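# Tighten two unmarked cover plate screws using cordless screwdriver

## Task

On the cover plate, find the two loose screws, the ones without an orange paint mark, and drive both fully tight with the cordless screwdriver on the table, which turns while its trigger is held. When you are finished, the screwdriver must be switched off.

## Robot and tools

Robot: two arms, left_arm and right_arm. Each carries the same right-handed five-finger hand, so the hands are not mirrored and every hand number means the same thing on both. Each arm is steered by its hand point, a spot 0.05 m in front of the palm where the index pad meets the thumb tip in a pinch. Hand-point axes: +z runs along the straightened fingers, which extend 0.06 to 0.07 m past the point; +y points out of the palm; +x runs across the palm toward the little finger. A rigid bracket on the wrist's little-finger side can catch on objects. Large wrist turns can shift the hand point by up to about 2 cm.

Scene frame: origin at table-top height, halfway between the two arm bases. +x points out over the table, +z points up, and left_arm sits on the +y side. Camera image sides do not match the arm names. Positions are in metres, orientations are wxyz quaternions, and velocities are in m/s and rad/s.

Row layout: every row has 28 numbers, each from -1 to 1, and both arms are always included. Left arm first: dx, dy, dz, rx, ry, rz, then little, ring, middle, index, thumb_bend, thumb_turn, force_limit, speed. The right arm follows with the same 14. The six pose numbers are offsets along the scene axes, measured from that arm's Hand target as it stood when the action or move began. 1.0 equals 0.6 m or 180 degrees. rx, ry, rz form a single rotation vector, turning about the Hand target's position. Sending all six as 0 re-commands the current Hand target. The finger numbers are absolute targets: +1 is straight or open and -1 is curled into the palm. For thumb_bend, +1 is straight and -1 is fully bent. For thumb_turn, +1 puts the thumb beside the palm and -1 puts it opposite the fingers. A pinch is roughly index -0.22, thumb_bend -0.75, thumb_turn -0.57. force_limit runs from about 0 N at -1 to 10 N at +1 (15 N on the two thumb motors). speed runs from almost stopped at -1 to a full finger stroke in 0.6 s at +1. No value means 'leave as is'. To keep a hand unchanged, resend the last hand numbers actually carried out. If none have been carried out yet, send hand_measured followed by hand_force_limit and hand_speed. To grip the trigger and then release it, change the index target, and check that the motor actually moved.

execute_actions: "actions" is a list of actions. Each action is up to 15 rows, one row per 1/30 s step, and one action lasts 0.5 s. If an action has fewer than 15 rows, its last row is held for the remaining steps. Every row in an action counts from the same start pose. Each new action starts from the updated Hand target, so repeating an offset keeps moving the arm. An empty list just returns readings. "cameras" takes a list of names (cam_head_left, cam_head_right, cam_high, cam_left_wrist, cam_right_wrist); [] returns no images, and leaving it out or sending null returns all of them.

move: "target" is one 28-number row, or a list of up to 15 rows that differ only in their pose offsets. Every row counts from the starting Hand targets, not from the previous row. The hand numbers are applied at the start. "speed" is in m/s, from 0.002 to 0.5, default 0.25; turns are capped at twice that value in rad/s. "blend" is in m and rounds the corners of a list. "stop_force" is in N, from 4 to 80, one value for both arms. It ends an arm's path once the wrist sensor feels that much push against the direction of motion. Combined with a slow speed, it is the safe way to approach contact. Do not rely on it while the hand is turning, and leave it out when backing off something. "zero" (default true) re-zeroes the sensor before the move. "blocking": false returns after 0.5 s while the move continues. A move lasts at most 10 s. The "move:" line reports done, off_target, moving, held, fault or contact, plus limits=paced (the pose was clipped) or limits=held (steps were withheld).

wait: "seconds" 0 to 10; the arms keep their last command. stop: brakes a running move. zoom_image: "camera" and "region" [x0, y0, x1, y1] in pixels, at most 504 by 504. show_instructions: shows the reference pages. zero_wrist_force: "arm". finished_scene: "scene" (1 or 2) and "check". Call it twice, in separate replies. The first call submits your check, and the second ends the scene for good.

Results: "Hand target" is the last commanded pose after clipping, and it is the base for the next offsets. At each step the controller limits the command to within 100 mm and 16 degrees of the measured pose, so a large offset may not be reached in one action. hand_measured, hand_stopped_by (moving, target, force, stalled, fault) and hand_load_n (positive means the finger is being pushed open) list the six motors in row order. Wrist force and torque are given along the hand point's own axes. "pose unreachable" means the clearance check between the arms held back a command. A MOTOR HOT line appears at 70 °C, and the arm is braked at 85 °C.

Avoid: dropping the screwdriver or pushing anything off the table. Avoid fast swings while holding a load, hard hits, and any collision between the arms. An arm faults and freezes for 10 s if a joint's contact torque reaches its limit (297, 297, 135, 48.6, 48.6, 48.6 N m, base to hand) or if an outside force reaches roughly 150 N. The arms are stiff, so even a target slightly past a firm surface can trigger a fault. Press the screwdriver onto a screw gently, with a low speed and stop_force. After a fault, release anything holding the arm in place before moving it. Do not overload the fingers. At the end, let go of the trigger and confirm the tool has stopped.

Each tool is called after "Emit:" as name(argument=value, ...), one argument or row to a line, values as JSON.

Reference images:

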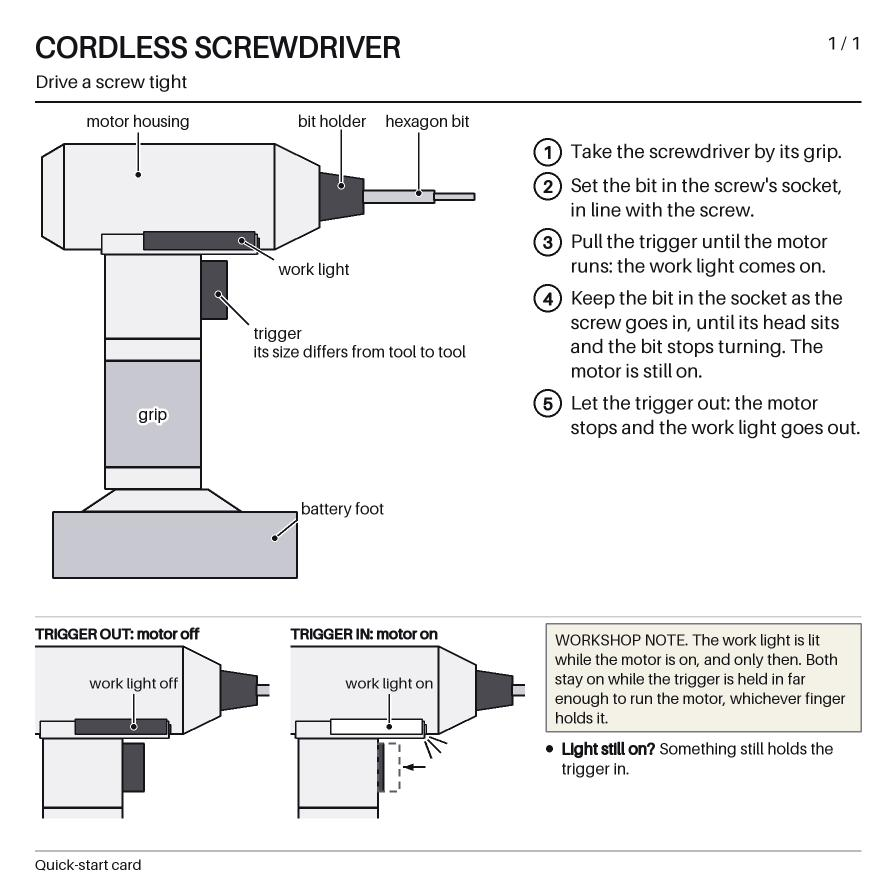

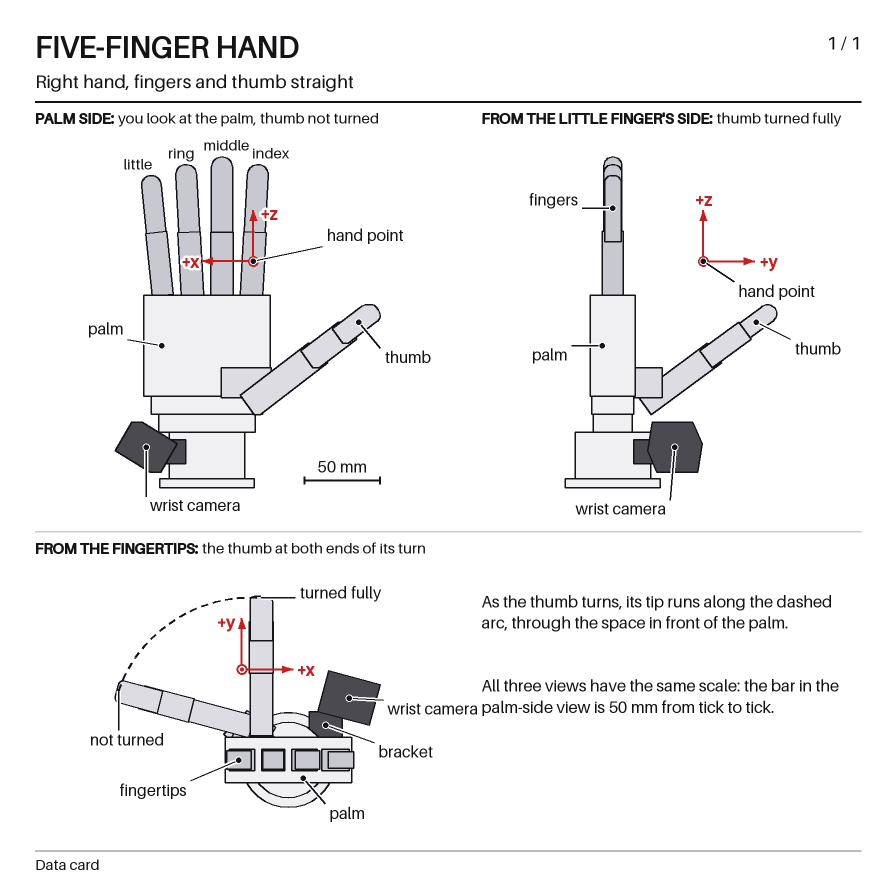

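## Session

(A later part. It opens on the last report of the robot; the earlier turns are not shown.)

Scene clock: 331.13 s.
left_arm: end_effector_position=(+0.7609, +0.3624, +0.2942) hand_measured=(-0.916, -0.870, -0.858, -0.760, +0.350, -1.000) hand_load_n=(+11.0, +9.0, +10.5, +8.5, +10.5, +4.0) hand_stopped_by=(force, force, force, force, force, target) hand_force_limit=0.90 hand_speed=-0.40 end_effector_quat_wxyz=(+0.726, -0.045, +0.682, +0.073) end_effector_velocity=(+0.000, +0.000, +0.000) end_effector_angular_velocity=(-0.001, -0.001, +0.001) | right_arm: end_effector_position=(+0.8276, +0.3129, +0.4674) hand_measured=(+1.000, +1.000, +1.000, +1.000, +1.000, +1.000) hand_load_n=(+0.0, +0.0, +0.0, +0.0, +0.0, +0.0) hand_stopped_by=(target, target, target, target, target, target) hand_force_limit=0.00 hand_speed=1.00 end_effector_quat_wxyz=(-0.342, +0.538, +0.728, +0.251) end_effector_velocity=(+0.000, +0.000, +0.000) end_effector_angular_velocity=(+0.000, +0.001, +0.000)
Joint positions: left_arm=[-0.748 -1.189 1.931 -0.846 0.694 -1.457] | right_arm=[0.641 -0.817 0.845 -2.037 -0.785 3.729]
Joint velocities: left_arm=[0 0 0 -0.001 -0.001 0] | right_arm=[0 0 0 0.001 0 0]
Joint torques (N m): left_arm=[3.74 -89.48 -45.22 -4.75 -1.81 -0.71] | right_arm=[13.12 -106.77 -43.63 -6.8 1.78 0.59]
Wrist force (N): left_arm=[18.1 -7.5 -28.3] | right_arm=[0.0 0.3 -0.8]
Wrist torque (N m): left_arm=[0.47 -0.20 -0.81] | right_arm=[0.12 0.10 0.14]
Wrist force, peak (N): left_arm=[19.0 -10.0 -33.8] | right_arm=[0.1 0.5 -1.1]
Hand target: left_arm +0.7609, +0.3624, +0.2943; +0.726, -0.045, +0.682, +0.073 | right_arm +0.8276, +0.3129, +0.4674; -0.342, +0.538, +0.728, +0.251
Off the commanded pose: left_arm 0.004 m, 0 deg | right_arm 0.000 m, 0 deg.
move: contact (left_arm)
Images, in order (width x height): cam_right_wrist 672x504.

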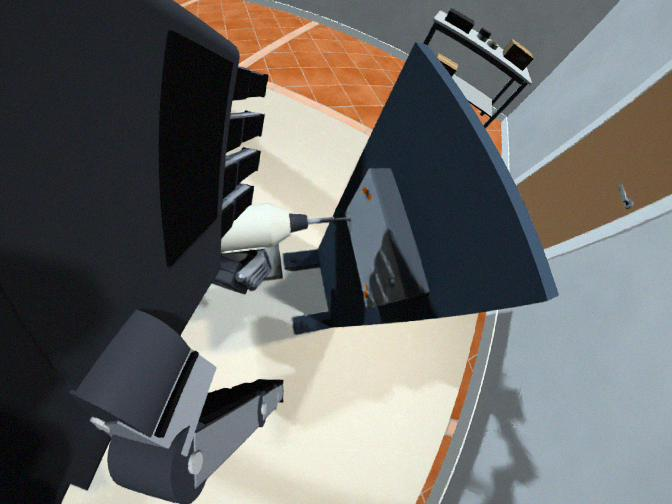

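Emit:
move(
  target=[
    [0,0,0,0,0,0,-1,-1,-0.98,-0.98,-0.98,-1,0.9,-0.4,0.0375,-0.22,0.06,0.1,0.03,0,1,1,1,1,1,1,0,1],
    [0,0,0,0,0,0,-1,-1,-0.98,-0.98,-0.98,-1,0.9,-0.4,0,-0.17,-0.154,0.2125,0.0645,0,1,1,1,1,1,1,0,1],
  ],
  blend=[0.03,0],
  speed=0.2,
  cameras=["cam_right_wrist"],
)

Emit:
zoom_image(
  camera="cam_right_wrist",
  region=[350, 202, 374, 226],
)

Emit:
zoom_image(
  camera="cam_right_wrist",
  region=[220, 160, 280, 240],
)

Scene clock: 333.70 s.
left_arm: end_effector_position=(+0.7609, +0.3624, +0.2943) hand_measured=(-0.916, -0.870, -0.858, -0.760, +0.350, -1.000) hand_load_n=(+11.0, +9.0, +11.0, +8.5, +10.5, +4.5) hand_stopped_by=(force, force, force, force, force, target) hand_force_limit=0.90 hand_speed=-0.40 end_effector_quat_wxyz=(+0.726, -0.045, +0.682, +0.073) end_effector_velocity=(+0.000, +0.000, +0.000) end_effector_angular_velocity=(+0.001, +0.001, -0.001) | right_arm: end_effector_position=(+0.8275, +0.2109, +0.3752) hand_measured=(+1.000, +1.000, +1.000, +1.000, +1.000, +1.000) hand_load_n=(+0.0, +0.0, +0.0, +0.0, +0.0, +0.0) hand_stopped_by=(target, target, target, target, target, target) hand_force_limit=0.00 hand_speed=1.00 end_effector_quat_wxyz=(+0.569, -0.419, -0.568, -0.421) end_effector_velocity=(+0.000, +0.000, +0.000) end_effector_angular_velocity=(+0.000, +0.001, +0.000)
Joint positions: left_arm=[-0.748 -1.189 1.931 -0.846 0.694 -1.457] | right_arm=[0.487 -0.66 1.153 -3.648 -0.249 4.722]
Joint velocities: left_arm=[0 0 0 0.001 0.001 0.001] | right_arm=[0 0 0 0 0 0.001]
Joint torques (N m): left_arm=[6.7 -79.61 -33.58 -6.52 0.88 -1.93] | right_arm=[-15.15 -117.49 -33.71 -2.06 2.25 0.91]
Wrist force (N): left_arm=[15.2 -4.4 -21.5] | right_arm=[-0.1 0.7 -1.6]
Wrist torque (N m): left_arm=[0.39 -0.11 -0.89] | right_arm=[0.17 0.30 0.20]
Wrist force, peak (N): left_arm=[19.2 -9.0 -31.6] | right_arm=[-2.2 0.4 -0.8]
Hand target: left_arm +0.7609, +0.3624, +0.2943; +0.726, -0.045, +0.682, +0.073 | right_arm +0.8275, +0.2108, +0.3752; +0.569, -0.419, -0.568, -0.421
Off the commanded pose: left_arm 0.000 m, 0 deg | right_arm 0.000 m, 0 deg.
move: done
Images, in order (width x height): cam_right_wrist 672x504.

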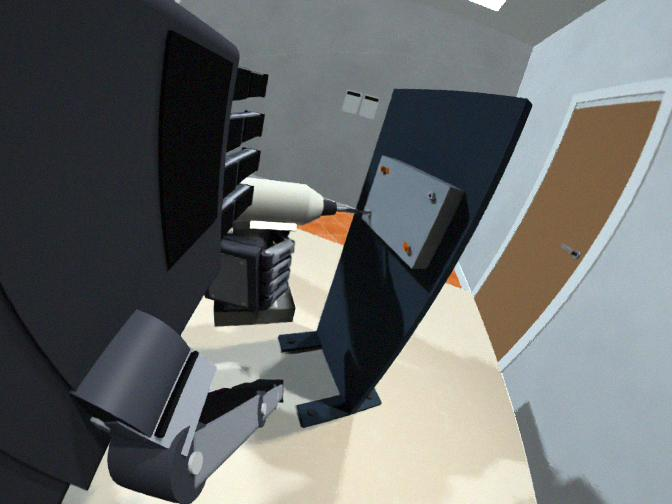

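Scaled by 21.000 from the camera's 672x504 image, which has a finer 960x720 frame.

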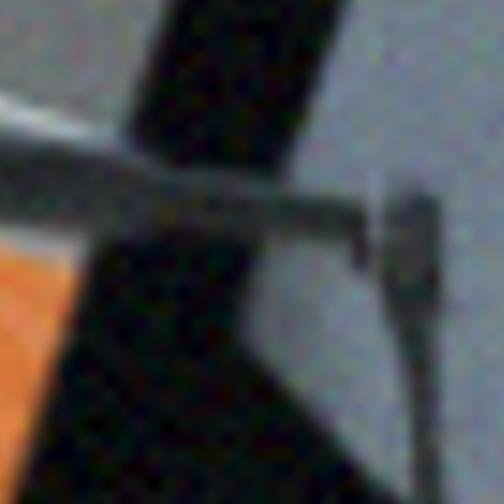

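Scaled by 6.300 from the camera's 672x504 image, which has a finer 960x720 frame.

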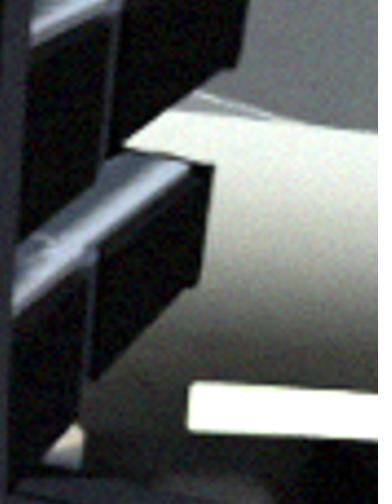

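Emit:
move(
  target=[0,0,0,0,0,0,-1,-1,-0.98,-0.3,-0.98,-1,0.9,0,0,0,0,0,0,0,1,1,1,1,1,1,0,1],
  cameras=[],
)

Emit:
move(
  target=[-0.06,-0.0477,0,0,0,0,-1,-1,-0.98,-0.3,-0.98,-1,0.9,0,0,0,0,0,0,0,1,1,1,1,1,1,0,1],
  speed=0.05,
  cameras=["cam_right_wrist"],
)

Emit:
zoom_image(
  camera="cam_right_wrist",
  region=[350, 202, 374, 226],
)

Emit:
zoom_image(
  camera="cam_right_wrist",
  region=[355, 150, 455, 270],
)

Scene clock: 334.57 s.
left_arm: end_effector_position=(+0.7609, +0.3624, +0.2943) hand_measured=(-0.916, -0.870, -0.858, -0.300, +0.350, -1.000) hand_load_n=(+10.5, +9.5, +11.0, +0.0, +9.5, +5.5) hand_stopped_by=(force, force, force, target, force, target) hand_force_limit=0.90 hand_speed=0.00 end_effector_quat_wxyz=(+0.726, -0.045, +0.682, +0.073) end_effector_velocity=(+0.000, +0.000, +0.000) end_effector_angular_velocity=(+0.000, +0.000, +0.000) | right_arm: end_effector_position=(+0.8275, +0.2108, +0.3752) hand_measured=(+1.000, +1.000, +1.000, +1.000, +1.000, +1.000) hand_load_n=(+0.0, +0.0, +0.0, +0.0, +0.0, +0.0) hand_stopped_by=(target, target, target, target, target, target) hand_force_limit=0.00 hand_speed=1.00 end_effector_quat_wxyz=(+0.569, -0.419, -0.568, -0.421) end_effector_velocity=(+0.000, +0.000, -0.002) end_effector_angular_velocity=(-0.001, +0.001, +0.000)
Joint positions: left_arm=[-0.748 -1.189 1.931 -0.846 0.694 -1.457] | right_arm=[0.487 -0.66 1.154 -3.648 -0.249 4.723]
Joint velocities: left_arm=[0 0 0 0 0 0] | right_arm=[0 0.002 0 -0.001 0 0]
Joint torques (N m): left_arm=[10.35 -75.62 -39.87 -6.86 0.56 -1.66] | right_arm=[-14.48 -120.81 -32.03 -0.72 1.82 -0.92]
Wrist force (N): left_arm=[9.1 -0.6 -18.7] | right_arm=[0.0 0.6 -1.2]
Wrist torque (N m): left_arm=[0.49 -0.12 0.06] | right_arm=[0.14 0.27 0.21]
Wrist force, peak (N): left_arm=[15.5 -4.5 -23.2] | right_arm=[-0.3 0.8 -1.4]
Hand target: left_arm +0.7609, +0.3624, +0.2943; +0.726, -0.045, +0.682, +0.073 | right_arm +0.8275, +0.2108, +0.3752; +0.569, -0.419, -0.568, -0.421
Off the commanded pose: left_arm 0.000 m, 0 deg | right_arm 0.000 m, 0 deg.
move: done
No camera images: "cameras" was empty.

Scene clock: 335.77 s.
left_arm: end_effector_position=(+0.7246, +0.3338, +0.2943) hand_measured=(-0.916, -0.870, -0.858, -0.300, +0.350, -1.000) hand_load_n=(+6.0, +9.0, +14.5, +0.0, +7.0, +9.0) hand_stopped_by=(force, force, force, target, force, target) hand_force_limit=0.90 hand_speed=0.00 end_effector_quat_wxyz=(+0.726, -0.045, +0.682, +0.073) end_effector_velocity=(+0.002, +0.002, +0.001) end_effector_angular_velocity=(-0.001, -0.001, -0.001) | right_arm: end_effector_position=(+0.8275, +0.2108, +0.3752) hand_measured=(+1.000, +1.000, +1.000, +1.000, +1.000, +1.000) hand_load_n=(+0.0, +0.0, +0.0, +0.0, +0.0, +0.0) hand_stopped_by=(target, target, target, target, target, target) hand_force_limit=0.00 hand_speed=1.00 end_effector_quat_wxyz=(+0.569, -0.419, -0.568, -0.421) end_effector_velocity=(+0.000, +0.000, -0.001) end_effector_angular_velocity=(+0.000, +0.000, +0.000)
Joint positions: left_arm=[-0.818 -1.215 1.972 -0.87 0.625 -1.445] | right_arm=[0.487 -0.66 1.154 -3.648 -0.249 4.723]
Joint velocities: left_arm=[0.004 0 -0.001 0 0.005 0] | right_arm=[0 0.001 0 -0.001 0 0]
Joint torques (N m): left_arm=[9.79 -48.26 -48.8 -1.25 2.08 2.08] | right_arm=[-14.7 -120.45 -34.1 1.49 1.5 -1.4]
Wrist force (N): left_arm=[5.5 4.1 -2.9] | right_arm=[-0.3 0.2 -1.4]
Wrist torque (N m): left_arm=[0.82 0.15 0.04] | right_arm=[0.09 0.31 0.18]
Wrist force, peak (N): left_arm=[9.4 -0.5 -18.8] | right_arm=[-0.1 0.3 -1.8]
Hand target: left_arm +0.7248, +0.3338, +0.2943; +0.726, -0.045, +0.682, +0.073 | right_arm +0.8275, +0.2108, +0.3752; +0.569, -0.419, -0.568, -0.421
Off the commanded pose: left_arm 0.000 m, 0 deg | right_arm 0.000 m, 0 deg.
move: done
Images, in order (width x height): cam_right_wrist 672x504.

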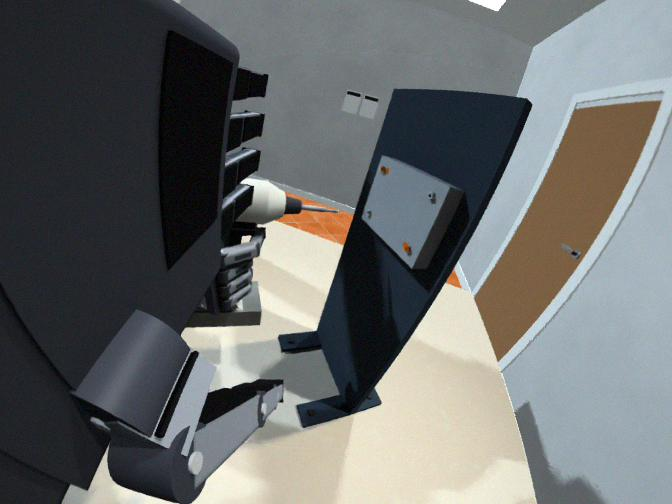

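Scaled by 21.000 from the camera's 672x504 image, which has a finer 960x720 frame.

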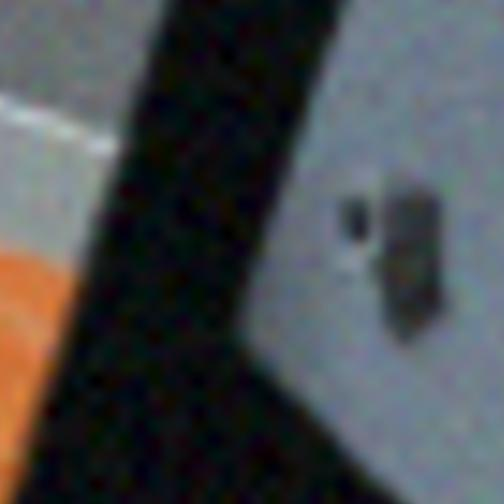

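Scaled by 4.200 from the camera's 672x504 image, which has a finer 960x720 frame.

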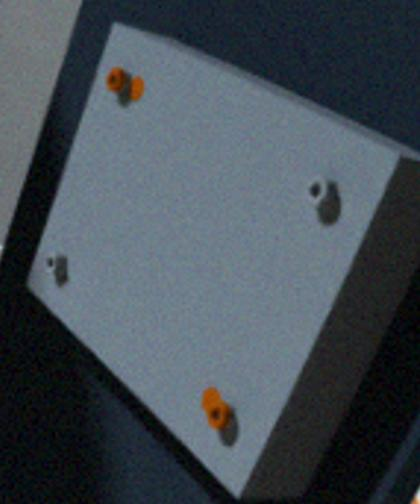

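Emit:
move(
  target=[
    [-0.196,-0.1555,0,0,0,0,-1,-1,-0.98,-0.3,-0.98,-1,0.9,0,0,0,0,0,0,0,1,1,1,1,1,1,0,1],
    [-0.196,-0.1555,-0.245,0,0,0,-1,-1,-0.98,-0.3,-0.98,-1,0.9,0,0,0,0,0,0,0,1,1,1,1,1,1,0,1],
  ],
  speed=0.15,
  blend=[0.04,0],
  cameras=["cam_head_left","cam_head_right","cam_high"],
)

Scene clock: 338.40 s.
left_arm: end_effector_position=(+0.6067, +0.2409, +0.1471) hand_measured=(-0.916, -0.870, -0.858, -0.300, +0.350, -1.000) hand_load_n=(+6.0, +9.0, +14.0, +0.0, +7.0, +9.0) hand_stopped_by=(force, force, force, target, force, target) hand_force_limit=0.90 hand_speed=0.00 end_effector_quat_wxyz=(+0.726, -0.045, +0.682, +0.073) end_effector_velocity=(+0.000, +0.000, +0.000) end_effector_angular_velocity=(+0.001, +0.000, +0.000) | right_arm: end_effector_position=(+0.8275, +0.2108, +0.3752) hand_measured=(+1.000, +1.000, +1.000, +1.000, +1.000, +1.000) hand_load_n=(+0.0, +0.0, +0.0, +0.0, -0.5, +0.0) hand_stopped_by=(target, target, target, target, target, target) hand_force_limit=0.00 hand_speed=1.00 end_effector_quat_wxyz=(+0.569, -0.419, -0.568, -0.421) end_effector_velocity=(+0.000, +0.000, +0.000) end_effector_angular_velocity=(-0.001, +0.001, +0.000)
Joint positions: left_arm=[-1.06 -1.056 2.119 -1.239 0.385 -1.373] | right_arm=[0.487 -0.66 1.154 -3.648 -0.249 4.723]
Joint velocities: left_arm=[0 0 -0.001 0.001 0 0.001] | right_arm=[0 0 0 0.001 0 0]
Joint torques (N m): left_arm=[5 -57.05 -38.24 -0.17 2.83 1.74] | right_arm=[-13.68 -120.27 -36.55 0.76 0.68 -1.29]
Wrist force (N): left_arm=[5.6 3.6 -2.3] | right_arm=[-0.2 0.2 -1.3]
Wrist torque (N m): left_arm=[0.70 0.12 0.06] | right_arm=[0.08 0.30 0.18]
Wrist force, peak (N): left_arm=[8.6 3.2 -3.1] | right_arm=[0.1 0.2 -2.0]
Hand target: left_arm +0.6068, +0.2408, +0.1471; +0.726, -0.045, +0.682, +0.073 | right_arm +0.8275, +0.2108, +0.3752; +0.569, -0.419, -0.568, -0.421
Off the commanded pose: left_arm 0.001 m, 0 deg | right_arm 0.000 m, 0 deg.
move: done
Images, in order (width x height): cam_head_left 896x504, cam_head_right 896x504, cam_high 896x504.

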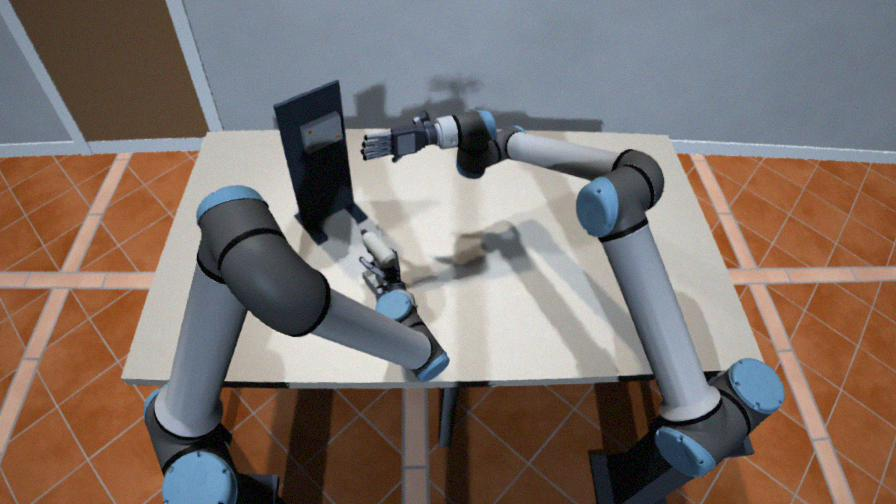

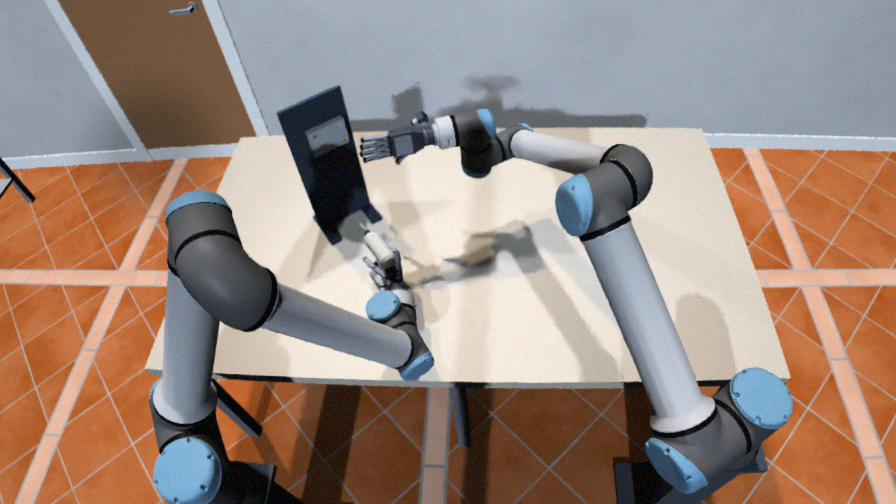

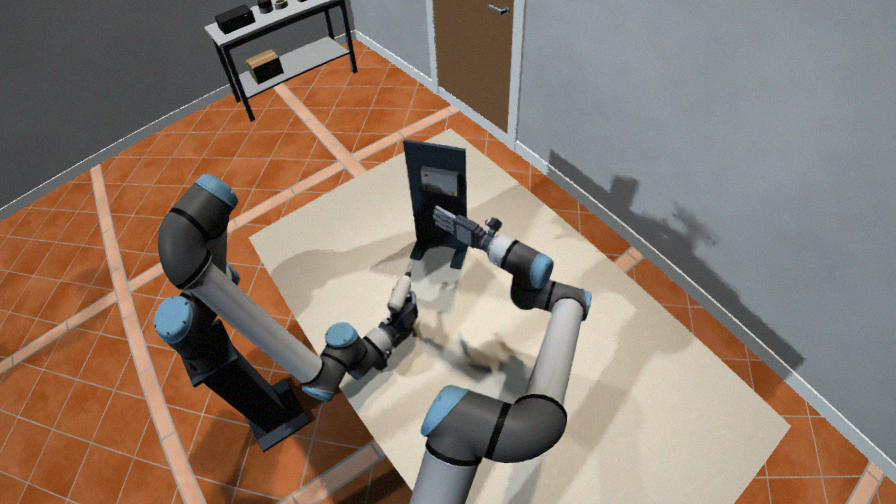

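Emit:
move(
  target=[0,0,-0.065,0,0,0,-1,-1,-0.98,-0.3,-0.98,-1,0.9,0,0,0,0,0,0,0,1,1,1,1,1,1,0,1],
  speed=0.015,
  stop_force=5,
  cameras=["cam_high"],
)

Scene clock: 340.63 s.
left_arm: end_effector_position=(+0.6067, +0.2409, +0.1319) hand_measured=(-0.916, -0.870, -0.858, -0.300, +0.350, -1.000) hand_load_n=(+7.0, +9.5, +14.0, +0.0, +7.0, +8.0) hand_stopped_by=(force, force, force, target, force, target) hand_force_limit=0.90 hand_speed=0.00 end_effector_quat_wxyz=(+0.726, -0.045, +0.682, +0.073) end_effector_velocity=(+0.001, +0.001, +0.000) end_effector_angular_velocity=(-0.001, +0.000, +0.002) | right_arm: end_effector_position=(+0.8275, +0.2108, +0.3752) hand_measured=(+1.000, +1.000, +1.000, +1.000, +1.000, +1.000) hand_load_n=(+0.0, +0.0, +0.0, +0.5, +0.0, +0.0) hand_stopped_by=(target, target, target, target, target, target) hand_force_limit=0.00 hand_speed=1.00 end_effector_quat_wxyz=(+0.569, -0.419, -0.568, -0.421) end_effector_velocity=(+0.000, +0.000, +0.001) end_effector_angular_velocity=(+0.000, +0.000, +0.000)
Joint positions: left_arm=[-1.06 -1.031 2.121 -1.266 0.385 -1.373] | right_arm=[0.487 -0.66 1.154 -3.648 -0.249 4.723]
Joint velocities: left_arm=[0.002 -0.001 0 0 0 0] | right_arm=[0 -0.001 0 0.001 0 0]
Joint torques (N m): left_arm=[-0.33 -81.91 -18.42 1.44 0.34 -2.31] | right_arm=[-12.01 -119.02 -39.01 0.22 0.13 -1.15]
Wrist force (N): left_arm=[5.6 3.6 -2.5] | right_arm=[0.0 0.2 -1.1]
Wrist torque (N m): left_arm=[0.72 0.12 0.06] | right_arm=[0.07 0.26 0.20]
Wrist force, peak (N): left_arm=[-7.0 4.0 -4.7] | right_arm=[-0.3 0.2 -1.7]
Hand target: left_arm +0.6067, +0.2409, +0.1319; +0.726, -0.045, +0.682, +0.073 | right_arm +0.8275, +0.2108, +0.3752; +0.569, -0.419, -0.568, -0.421
Off the commanded pose: left_arm 0.024 m, 0 deg | right_arm 0.000 m, 0 deg.
move: contact (left_arm)
Images, in order (width x height): cam_high 896x504.

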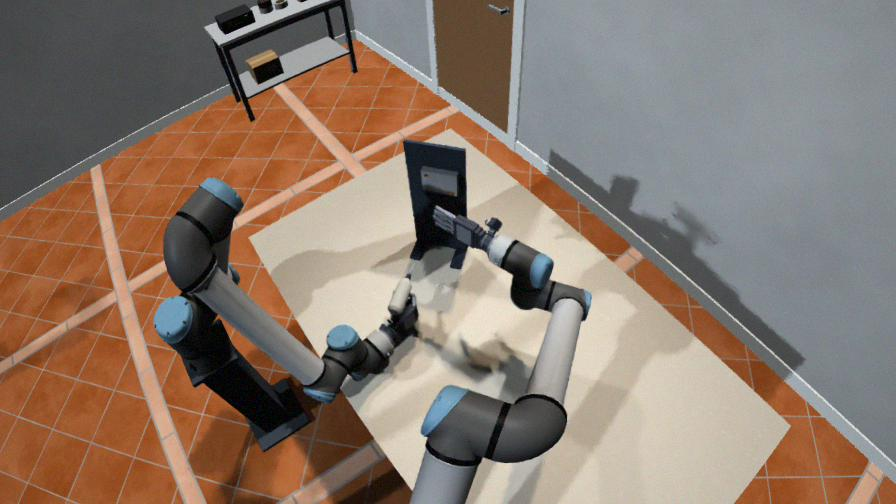

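Emit:
move(
  target=[0,0,-0.008,0,0,0,-1,-1,-0.98,-0.3,-0.98,-1,0.9,0,0,0,0,0,0,0,1,1,1,1,1,1,0,1],
  speed=0.003,
  stop_force=6,
  cameras=["cam_left_wrist","cam_head_left"],
)

Emit:
zoom_image(
  camera="cam_head_left",
  region=[330, 200, 450, 320],
)

Scene clock: 341.63 s.
left_arm: end_effector_position=(+0.6067, +0.2409, +0.1317) hand_measured=(-0.916, -0.870, -0.858, -0.300, +0.350, -1.000) hand_load_n=(+7.5, +9.5, +14.0, +0.0, +7.0, +7.5) hand_stopped_by=(force, force, force, target, force, target) hand_force_limit=0.90 hand_speed=0.00 end_effector_quat_wxyz=(+0.726, -0.045, +0.682, +0.073) end_effector_velocity=(+0.000, +0.001, +0.000) end_effector_angular_velocity=(-0.001, +0.000, +0.001) | right_arm: end_effector_position=(+0.8275, +0.2108, +0.3752) hand_measured=(+1.000, +1.000, +1.000, +1.000, +1.000, +1.000) hand_load_n=(+0.0, +0.0, +0.0, +0.0, +0.0, +0.0) hand_stopped_by=(target, target, target, target, target, target) hand_force_limit=0.00 hand_speed=1.00 end_effector_quat_wxyz=(+0.569, -0.419, -0.568, -0.421) end_effector_velocity=(+0.000, +0.000, +0.002) end_effector_angular_velocity=(+0.001, -0.002, +0.000)
Joint positions: left_arm=[-1.06 -1.03 2.121 -1.266 0.385 -1.373] | right_arm=[0.487 -0.66 1.154 -3.648 -0.249 4.723]
Joint velocities: left_arm=[0.001 0 0 -0.001 0 0] | right_arm=[0 -0.001 0 -0.001 0 0]
Joint torques (N m): left_arm=[-3.35 -78.8 -18.42 1.86 0.39 -2.23] | right_arm=[-11.34 -119.74 -39.57 0.11 0.15 -1.16]
Wrist force (N): left_arm=[0.2 3.7 -1.3] | right_arm=[-0.3 0.7 -1.3]
Wrist torque (N m): left_arm=[0.62 -0.14 -0.01] | right_arm=[0.15 0.32 0.20]
Wrist force, peak (N): left_arm=[5.9 3.3 -2.5] | right_arm=[-0.3 0.1 -1.8]
Hand target: left_arm +0.6067, +0.2409, +0.1317; +0.726, -0.045, +0.682, +0.073 | right_arm +0.8275, +0.2108, +0.3752; +0.569, -0.419, -0.568, -0.421
Off the commanded pose: left_arm 0.005 m, 0 deg | right_arm 0.000 m, 0 deg.
move: contact (left_arm)
Images, in order (width x height): cam_head_left 896x504, cam_left_wrist 672x504.

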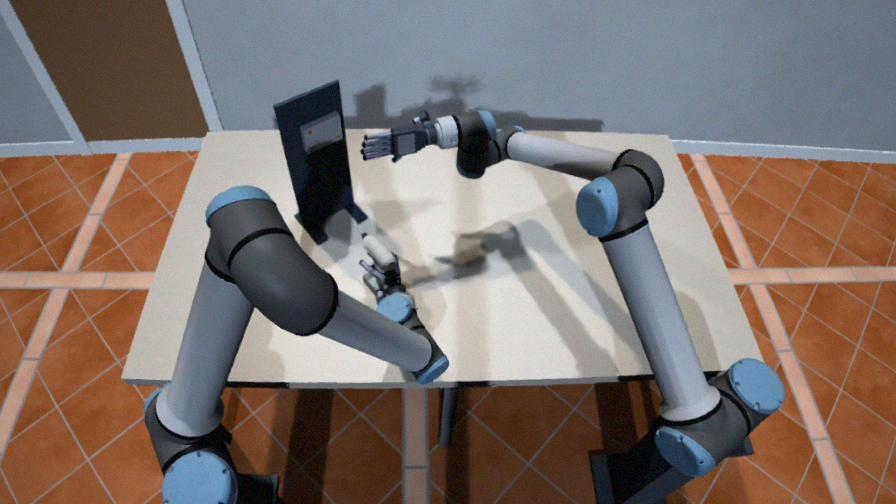

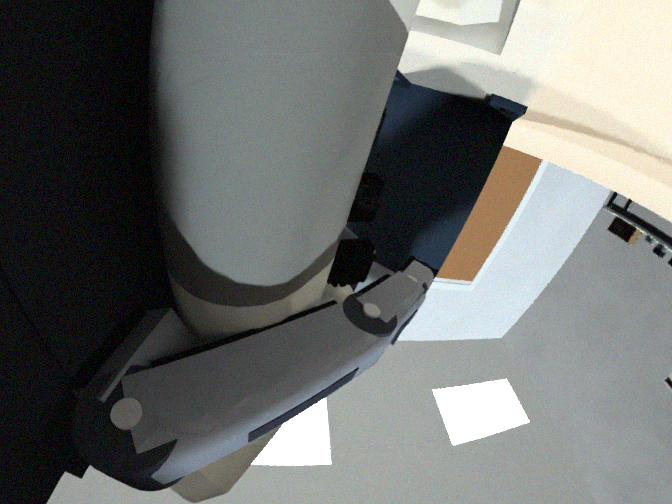

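Scaled by 4.200.

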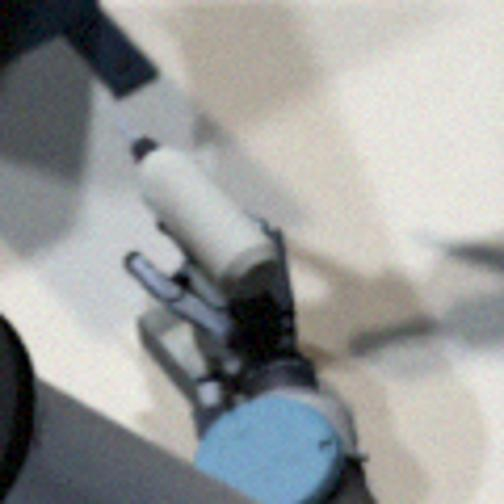

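Emit:
execute_actions(
  actions=[],
  cameras=["cam_head_left","cam_right_wrist"],
)

Emit:
zoom_image(
  camera="cam_right_wrist",
  region=[200, 150, 500, 400],
)

Scene clock: 342.57 s.
left_arm: end_effector_position=(+0.6067, +0.2409, +0.1317) hand_measured=(-0.916, -0.870, -0.858, -0.300, +0.350, -1.000) hand_load_n=(+7.5, +9.5, +14.0, +0.0, +7.5, +8.0) hand_stopped_by=(force, force, force, target, force, target) hand_force_limit=0.90 hand_speed=0.00 end_effector_quat_wxyz=(+0.726, -0.045, +0.682, +0.073) end_effector_velocity=(+0.000, +0.000, +0.000) end_effector_angular_velocity=(+0.000, +0.000, +0.000) | right_arm: end_effector_position=(+0.8275, +0.2108, +0.3752) hand_measured=(+1.000, +1.000, +1.000, +1.000, +1.000, +1.000) hand_load_n=(+0.0, +0.0, +0.0, +0.0, +0.0, +0.0) hand_stopped_by=(target, target, target, target, target, target) hand_force_limit=0.00 hand_speed=1.00 end_effector_quat_wxyz=(+0.569, -0.419, -0.568, -0.421) end_effector_velocity=(+0.000, +0.000, -0.001) end_effector_angular_velocity=(+0.000, +0.001, +0.000)
Joint positions: left_arm=[-1.06 -1.031 2.121 -1.266 0.385 -1.373] | right_arm=[0.487 -0.66 1.154 -3.648 -0.249 4.723]
Joint velocities: left_arm=[0.001 0 0 0 0.001 0] | right_arm=[0 0.001 0 0 0 0]
Joint torques (N m): left_arm=[-1.39 -80.98 -17.51 0.68 0.19 -2.32] | right_arm=[-11.55 -119.87 -41.18 -0.3 0 -1.02]
Wrist force (N): left_arm=[1.5 4.0 -1.0] | right_arm=[0.1 0.4 -1.1]
Wrist torque (N m): left_arm=[0.66 -0.16 0.03] | right_arm=[0.10 0.25 0.21]
Wrist force, peak (N): left_arm=[1.3 4.1 -1.3] | right_arm=[-0.3 0.7 -1.7]
Hand target: left_arm +0.6067, +0.2409, +0.1317; +0.726, -0.045, +0.682, +0.073 | right_arm +0.8275, +0.2108, +0.3752; +0.569, -0.419, -0.568, -0.421
Off the commanded pose: left_arm 0.005 m, 0 deg | right_arm 0.000 m, 0 deg.
Images, in order (width x height): cam_head_left 896x504, cam_right_wrist 672x504.

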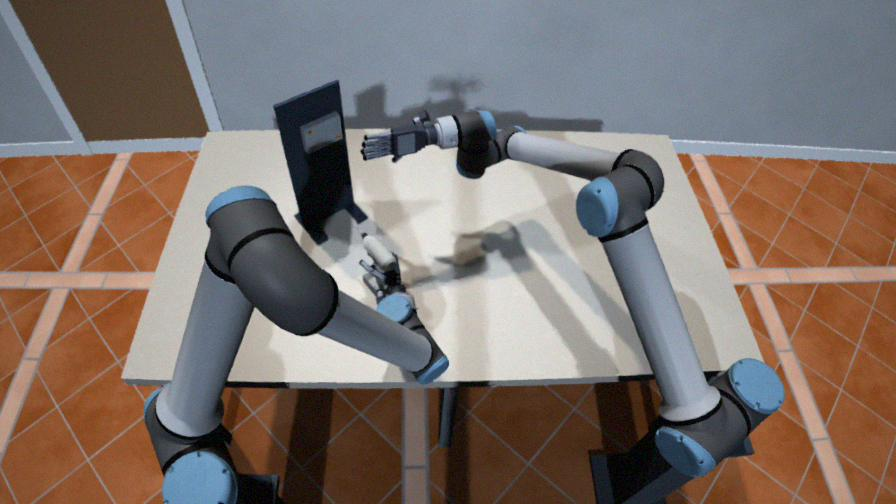

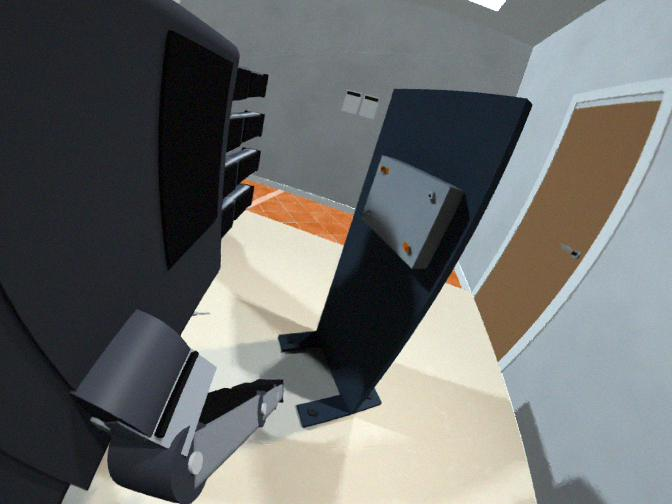

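Scaled by 1.680 from the camera's 672x504 image, which has a finer 960x720 frame.

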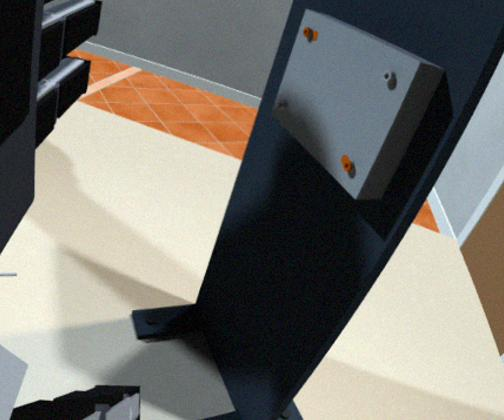

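Emit:
zoom_image(
  camera="cam_head_left",
  region=[330, 210, 430, 310],
)

Emit:
execute_actions(
  actions=[
    [[0,0,0,0,0,0,-1,-1,-0.98,0.3,0.5,-1,0.9,-0.6,0,0,0,0,0,0,1,1,1,1,1,1,0,1]],
    [[0,0,0,0,0,0,-1,-1,-0.98,0.3,0.5,-1,0.9,-0.6,0,0,0,0,0,0,1,1,1,1,1,1,0,1]],
  ],
  cameras=["cam_head_left","cam_left_wrist"],
)

Scaled by 5.040.

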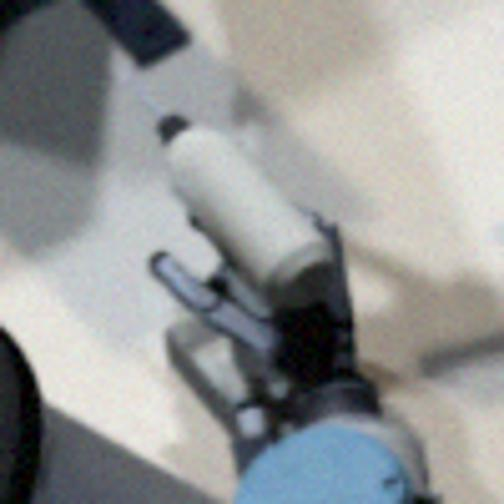

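Scene clock: 343.90 s.
left_arm: end_effector_position=(+0.6067, +0.2409, +0.1317) hand_measured=(-0.916, -0.870, -0.858, +0.300, +0.502, -1.000) hand_load_n=(+5.0, +7.0, +10.5, +0.0, +2.5, +3.0) hand_stopped_by=(force, force, force, target, target, target) hand_force_limit=0.90 hand_speed=-0.60 end_effector_quat_wxyz=(+0.726, -0.045, +0.682, +0.073) end_effector_velocity=(+0.000, +0.000, +0.000) end_effector_angular_velocity=(+0.001, +0.000, +0.001) | right_arm: end_effector_position=(+0.8275, +0.2108, +0.3752) hand_measured=(+1.000, +1.000, +1.000, +1.000, +1.000, +1.000) hand_load_n=(+0.0, +0.0, +0.0, +0.0, +0.0, +0.0) hand_stopped_by=(target, target, target, target, target, target) hand_force_limit=0.00 hand_speed=1.00 end_effector_quat_wxyz=(+0.569, -0.419, -0.568, -0.421) end_effector_velocity=(+0.000, +0.000, +0.001) end_effector_angular_velocity=(+0.000, -0.001, +0.000)
Joint positions: left_arm=[-1.06 -1.031 2.121 -1.266 0.385 -1.373] | right_arm=[0.487 -0.66 1.154 -3.648 -0.249 4.723]
Joint velocities: left_arm=[0.001 0 0 0 -0.001 0.001] | right_arm=[0 -0.001 0 0 0 0]
Joint torques (N m): left_arm=[-1.16 -78.07 -17.13 -0.76 0.14 -2.45] | right_arm=[-10.41 -120.47 -41.63 -0.48 0.18 -0.95]
Wrist force (N): left_arm=[3.4 3.6 -2.5] | right_arm=[-0.1 0.2 -1.3]
Wrist torque (N m): left_arm=[0.65 0.02 0.07] | right_arm=[0.08 0.28 0.19]
Wrist force, peak (N): left_arm=[3.7 3.9 -2.6] | right_arm=[-0.2 0.5 -1.9]
Hand target: left_arm +0.6067, +0.2409, +0.1317; +0.726, -0.045, +0.682, +0.073 | right_arm +0.8275, +0.2108, +0.3752; +0.569, -0.419, -0.568, -0.421
Off the commanded pose: left_arm 0.000 m, 0 deg | right_arm 0.000 m, 0 deg.
Images, in order (width x height): cam_head_left 896x504, cam_left_wrist 672x504.

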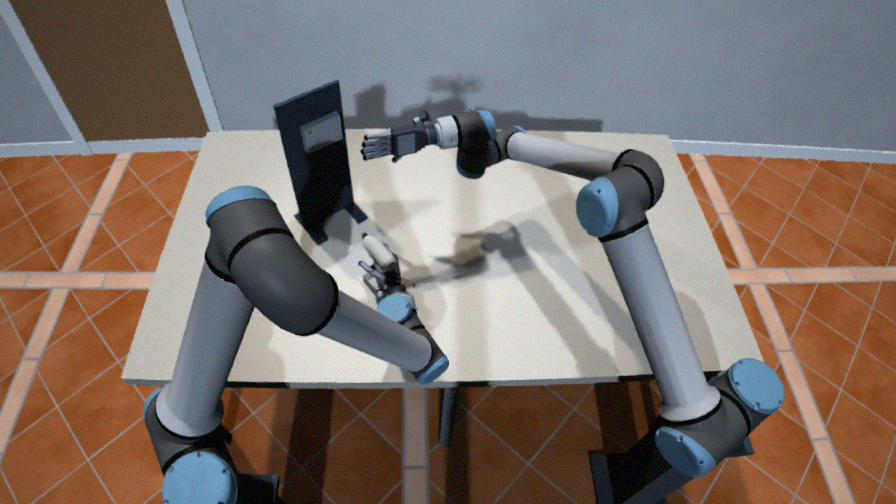

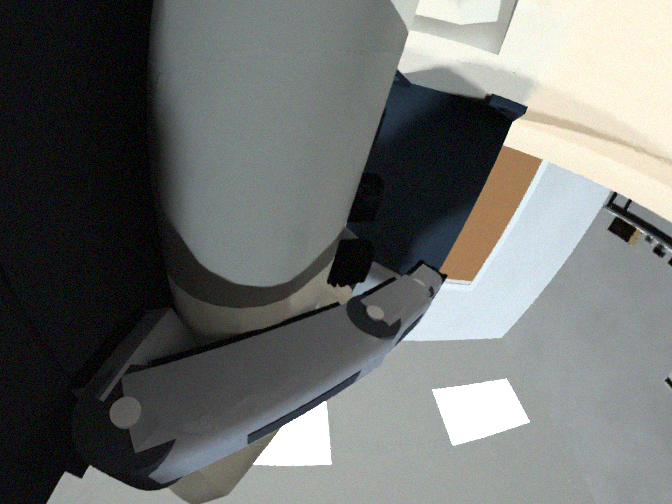

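Emit:
move(
  target=[0,0,-0.005,0,0,0,-1,-1,-0.98,0.3,0.5,-1,0.9,-0.6,0,0,0,0,0,0,1,1,1,1,1,1,0,1],
  speed=0.003,
  stop_force=6,
  cameras=[],
)

Scene clock: 344.90 s.
left_arm: end_effector_position=(+0.6068, +0.2409, +0.1313) hand_measured=(-0.916, -0.870, -0.858, +0.300, +0.502, -1.000) hand_load_n=(+5.5, +7.0, +9.5, +0.0, +3.0, +3.0) hand_stopped_by=(force, force, force, target, target, target) hand_force_limit=0.90 hand_speed=-0.60 end_effector_quat_wxyz=(+0.726, -0.045, +0.682, +0.073) end_effector_velocity=(+0.000, +0.000, -0.001) end_effector_angular_velocity=(+0.002, +0.001, +0.000) | right_arm: end_effector_position=(+0.8275, +0.2108, +0.3752) hand_measured=(+1.000, +1.000, +1.000, +1.000, +1.000, +1.000) hand_load_n=(+0.0, +0.0, +0.0, +0.0, +0.0, +0.0) hand_stopped_by=(target, target, target, target, target, target) hand_force_limit=0.00 hand_speed=1.00 end_effector_quat_wxyz=(+0.569, -0.419, -0.568, -0.421) end_effector_velocity=(+0.000, +0.000, -0.001) end_effector_angular_velocity=(+0.000, +0.000, +0.000)
Joint positions: left_arm=[-1.06 -1.03 2.121 -1.267 0.385 -1.374] | right_arm=[0.487 -0.66 1.154 -3.648 -0.249 4.723]
Joint velocities: left_arm=[0 0.001 0 0 0 0] | right_arm=[0 0.001 0 -0.001 0 0]
Joint torques (N m): left_arm=[-0.59 -76.35 -13.62 1.51 -0.33 -2.71] | right_arm=[-10.05 -119.87 -41.38 -0.93 0.03 -0.86]
Wrist force (N): left_arm=[0.4 4.1 -1.5] | right_arm=[-0.3 0.3 -1.5]
Wrist torque (N m): left_arm=[0.63 -0.02 0.01] | right_arm=[0.10 0.31 0.19]
Wrist force, peak (N): left_arm=[-3.8 5.0 -3.6] | right_arm=[-0.2 0.7 -1.6]
Hand target: left_arm +0.6068, +0.2409, +0.1314; +0.726, -0.045, +0.682, +0.073 | right_arm +0.8275, +0.2108, +0.3752; +0.569, -0.419, -0.568, -0.421
Off the commanded pose: left_arm 0.003 m, 0 deg | right_arm 0.000 m, 0 deg.
move: contact (left_arm)
No camera images: "cameras" was empty.

Good: weight supported. Open the hand gently.

Emit:
execute_actions(
  actions=[
    [[0,0,0,0,0,0,-0.9,-0.85,-0.84,0.6,0.95,-1,0.9,-0.6,0,0,0,0,0,0,1,1,1,1,1,1,0,1]],
    [[0,0,0,0,0,0,-0.9,-0.85,-0.84,0.6,0.95,-1,0.9,-0.6,0,0,0,0,0,0,1,1,1,1,1,1,0,1]],
    [[0,0,0,0,0,0,-0.9,-0.85,-0.84,0.6,0.95,-1,0.9,-0.6,0,0,0,0,0,0,1,1,1,1,1,1,0,1]],
  ],
  cameras=["cam_left_wrist"],
)

Emit:
execute_actions(
  actions=[
    [[0,0,0,0,0,0,0.2,0.2,0.2,0.8,0.95,-1,0.9,-0.6,0,0,0,0,0,0,1,1,1,1,1,1,0,1]],
    [[0,0,0,0,0,0,0.2,0.2,0.2,0.8,0.95,-1,0.9,-0.6,0,0,0,0,0,0,1,1,1,1,1,1,0,1]],
    [[0,0,0,0,0,0,0.2,0.2,0.2,0.8,0.95,-1,0.9,-0.6,0,0,0,0,0,0,1,1,1,1,1,1,0,1]],
  ],
  cameras=["cam_left_wrist"],
)

Scene clock: 346.77 s.
left_arm: end_effector_position=(+0.6068, +0.2409, +0.1314) hand_measured=(-0.900, -0.850, -0.840, +0.600, +0.950, -1.000) hand_load_n=(+0.0, +0.0, +2.0, +0.0, +0.0, -0.5) hand_stopped_by=(target, target, target, target, target, target) hand_force_limit=0.90 hand_speed=-0.60 end_effector_quat_wxyz=(+0.726, -0.045, +0.682, +0.073) end_effector_velocity=(+0.000, +0.000, +0.000) end_effector_angular_velocity=(+0.000, +0.000, +0.000) | right_arm: end_effector_position=(+0.8275, +0.2108, +0.3752) hand_measured=(+1.000, +1.000, +1.000, +1.000, +1.000, +1.000) hand_load_n=(+0.0, +0.0, +0.5, +0.0, +0.0, +0.0) hand_stopped_by=(target, target, target, target, target, target) hand_force_limit=0.00 hand_speed=1.00 end_effector_quat_wxyz=(+0.569, -0.419, -0.568, -0.421) end_effector_velocity=(+0.000, +0.000, +0.002) end_effector_angular_velocity=(+0.001, -0.002, +0.000)
Joint positions: left_arm=[-1.06 -1.03 2.121 -1.267 0.385 -1.374] | right_arm=[0.487 -0.66 1.154 -3.648 -0.249 4.723]
Joint velocities: left_arm=[0 0 0 0 0 0] | right_arm=[0 -0.001 0 -0.001 0 0]
Joint torques (N m): left_arm=[-1.04 -69.99 -13.02 -0.05 0.53 -2.02] | right_arm=[-9.84 -119.69 -41.3 -1.35 0.07 -0.82]
Wrist force (N): left_arm=[-1.4 5.2 -1.1] | right_arm=[-0.3 0.3 -1.5]
Wrist torque (N m): left_arm=[0.69 0.40 -0.13] | right_arm=[0.11 0.31 0.18]
Wrist force, peak (N): left_arm=[-0.8 5.6 -1.7] | right_arm=[0.0 0.6 -1.8]
Hand target: left_arm +0.6068, +0.2409, +0.1314; +0.726, -0.045, +0.682, +0.073 | right_arm +0.8275, +0.2108, +0.3752; +0.569, -0.419, -0.568, -0.421
Off the commanded pose: left_arm 0.000 m, 0 deg | right_arm 0.000 m, 0 deg.
Images, in order (width x height): cam_left_wrist 672x504.

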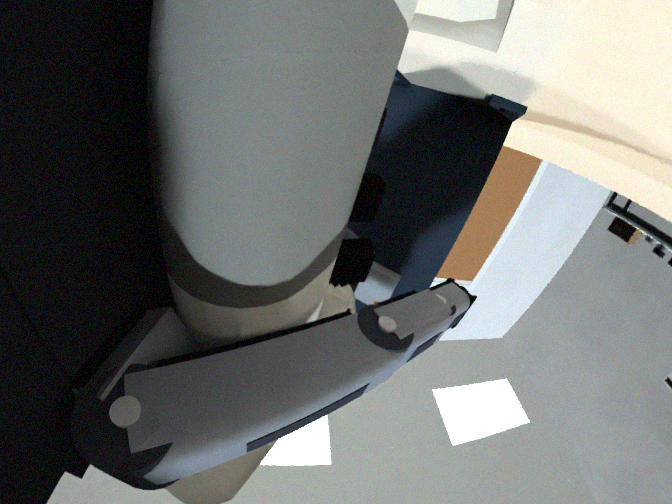

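Scene clock: 348.70 s.
left_arm: end_effector_position=(+0.6068, +0.2409, +0.1314) hand_measured=(+0.200, +0.200, +0.200, +0.800, +0.950, -1.000) hand_load_n=(+0.0, +0.0, +0.0, +0.0, +0.0, -0.5) hand_stopped_by=(target, target, target, target, target, target) hand_force_limit=0.90 hand_speed=-0.60 end_effector_quat_wxyz=(+0.726, -0.045, +0.682, +0.073) end_effector_velocity=(+0.000, +0.000, +0.000) end_effector_angular_velocity=(-0.001, +0.000, +0.000) | right_arm: end_effector_position=(+0.8275, +0.2108, +0.3752) hand_measured=(+1.000, +1.000, +1.000, +1.000, +1.000, +1.000) hand_load_n=(+0.0, +0.0, +0.0, +0.0, +0.0, +0.0) hand_stopped_by=(target, target, target, target, target, target) hand_force_limit=0.00 hand_speed=1.00 end_effector_quat_wxyz=(+0.569, -0.419, -0.568, -0.421) end_effector_velocity=(+0.000, +0.000, +0.000) end_effector_angular_velocity=(+0.000, +0.000, +0.000)
Joint positions: left_arm=[-1.06 -1.03 2.121 -1.267 0.385 -1.374] | right_arm=[0.487 -0.66 1.154 -3.648 -0.249 4.723]
Joint velocities: left_arm=[-0.001 0 0 0 -0.001 -0.001] | right_arm=[0 0 0 0 0 0]
Joint torques (N m): left_arm=[0.01 -70.76 -12.44 -2.43 0.06 -1.08] | right_arm=[-8.73 -120.19 -40.67 -2.01 0.23 -0.71]
Wrist force (N): left_arm=[-1.6 3.8 -2.0] | right_arm=[-0.3 0.2 -1.4]
Wrist torque (N m): left_arm=[0.70 0.40 -0.07] | right_arm=[0.09 0.32 0.17]
Wrist force, peak (N): left_arm=[-1.4 4.2 -4.1] | right_arm=[-0.3 0.5 -1.8]
Hand target: left_arm +0.6068, +0.2409, +0.1314; +0.726, -0.045, +0.682, +0.073 | right_arm +0.8275, +0.2108, +0.3752; +0.569, -0.419, -0.568, -0.421
Off the commanded pose: left_arm 0.000 m, 0 deg | right_arm 0.000 m, 0 deg.
Images, in order (width x height): cam_left_wrist 672x504.

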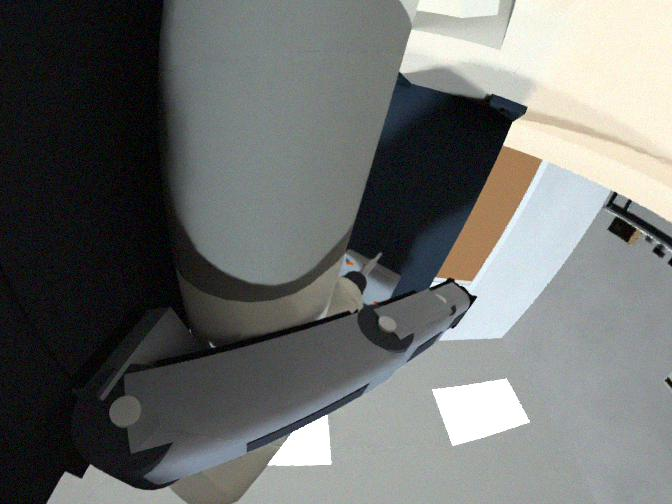

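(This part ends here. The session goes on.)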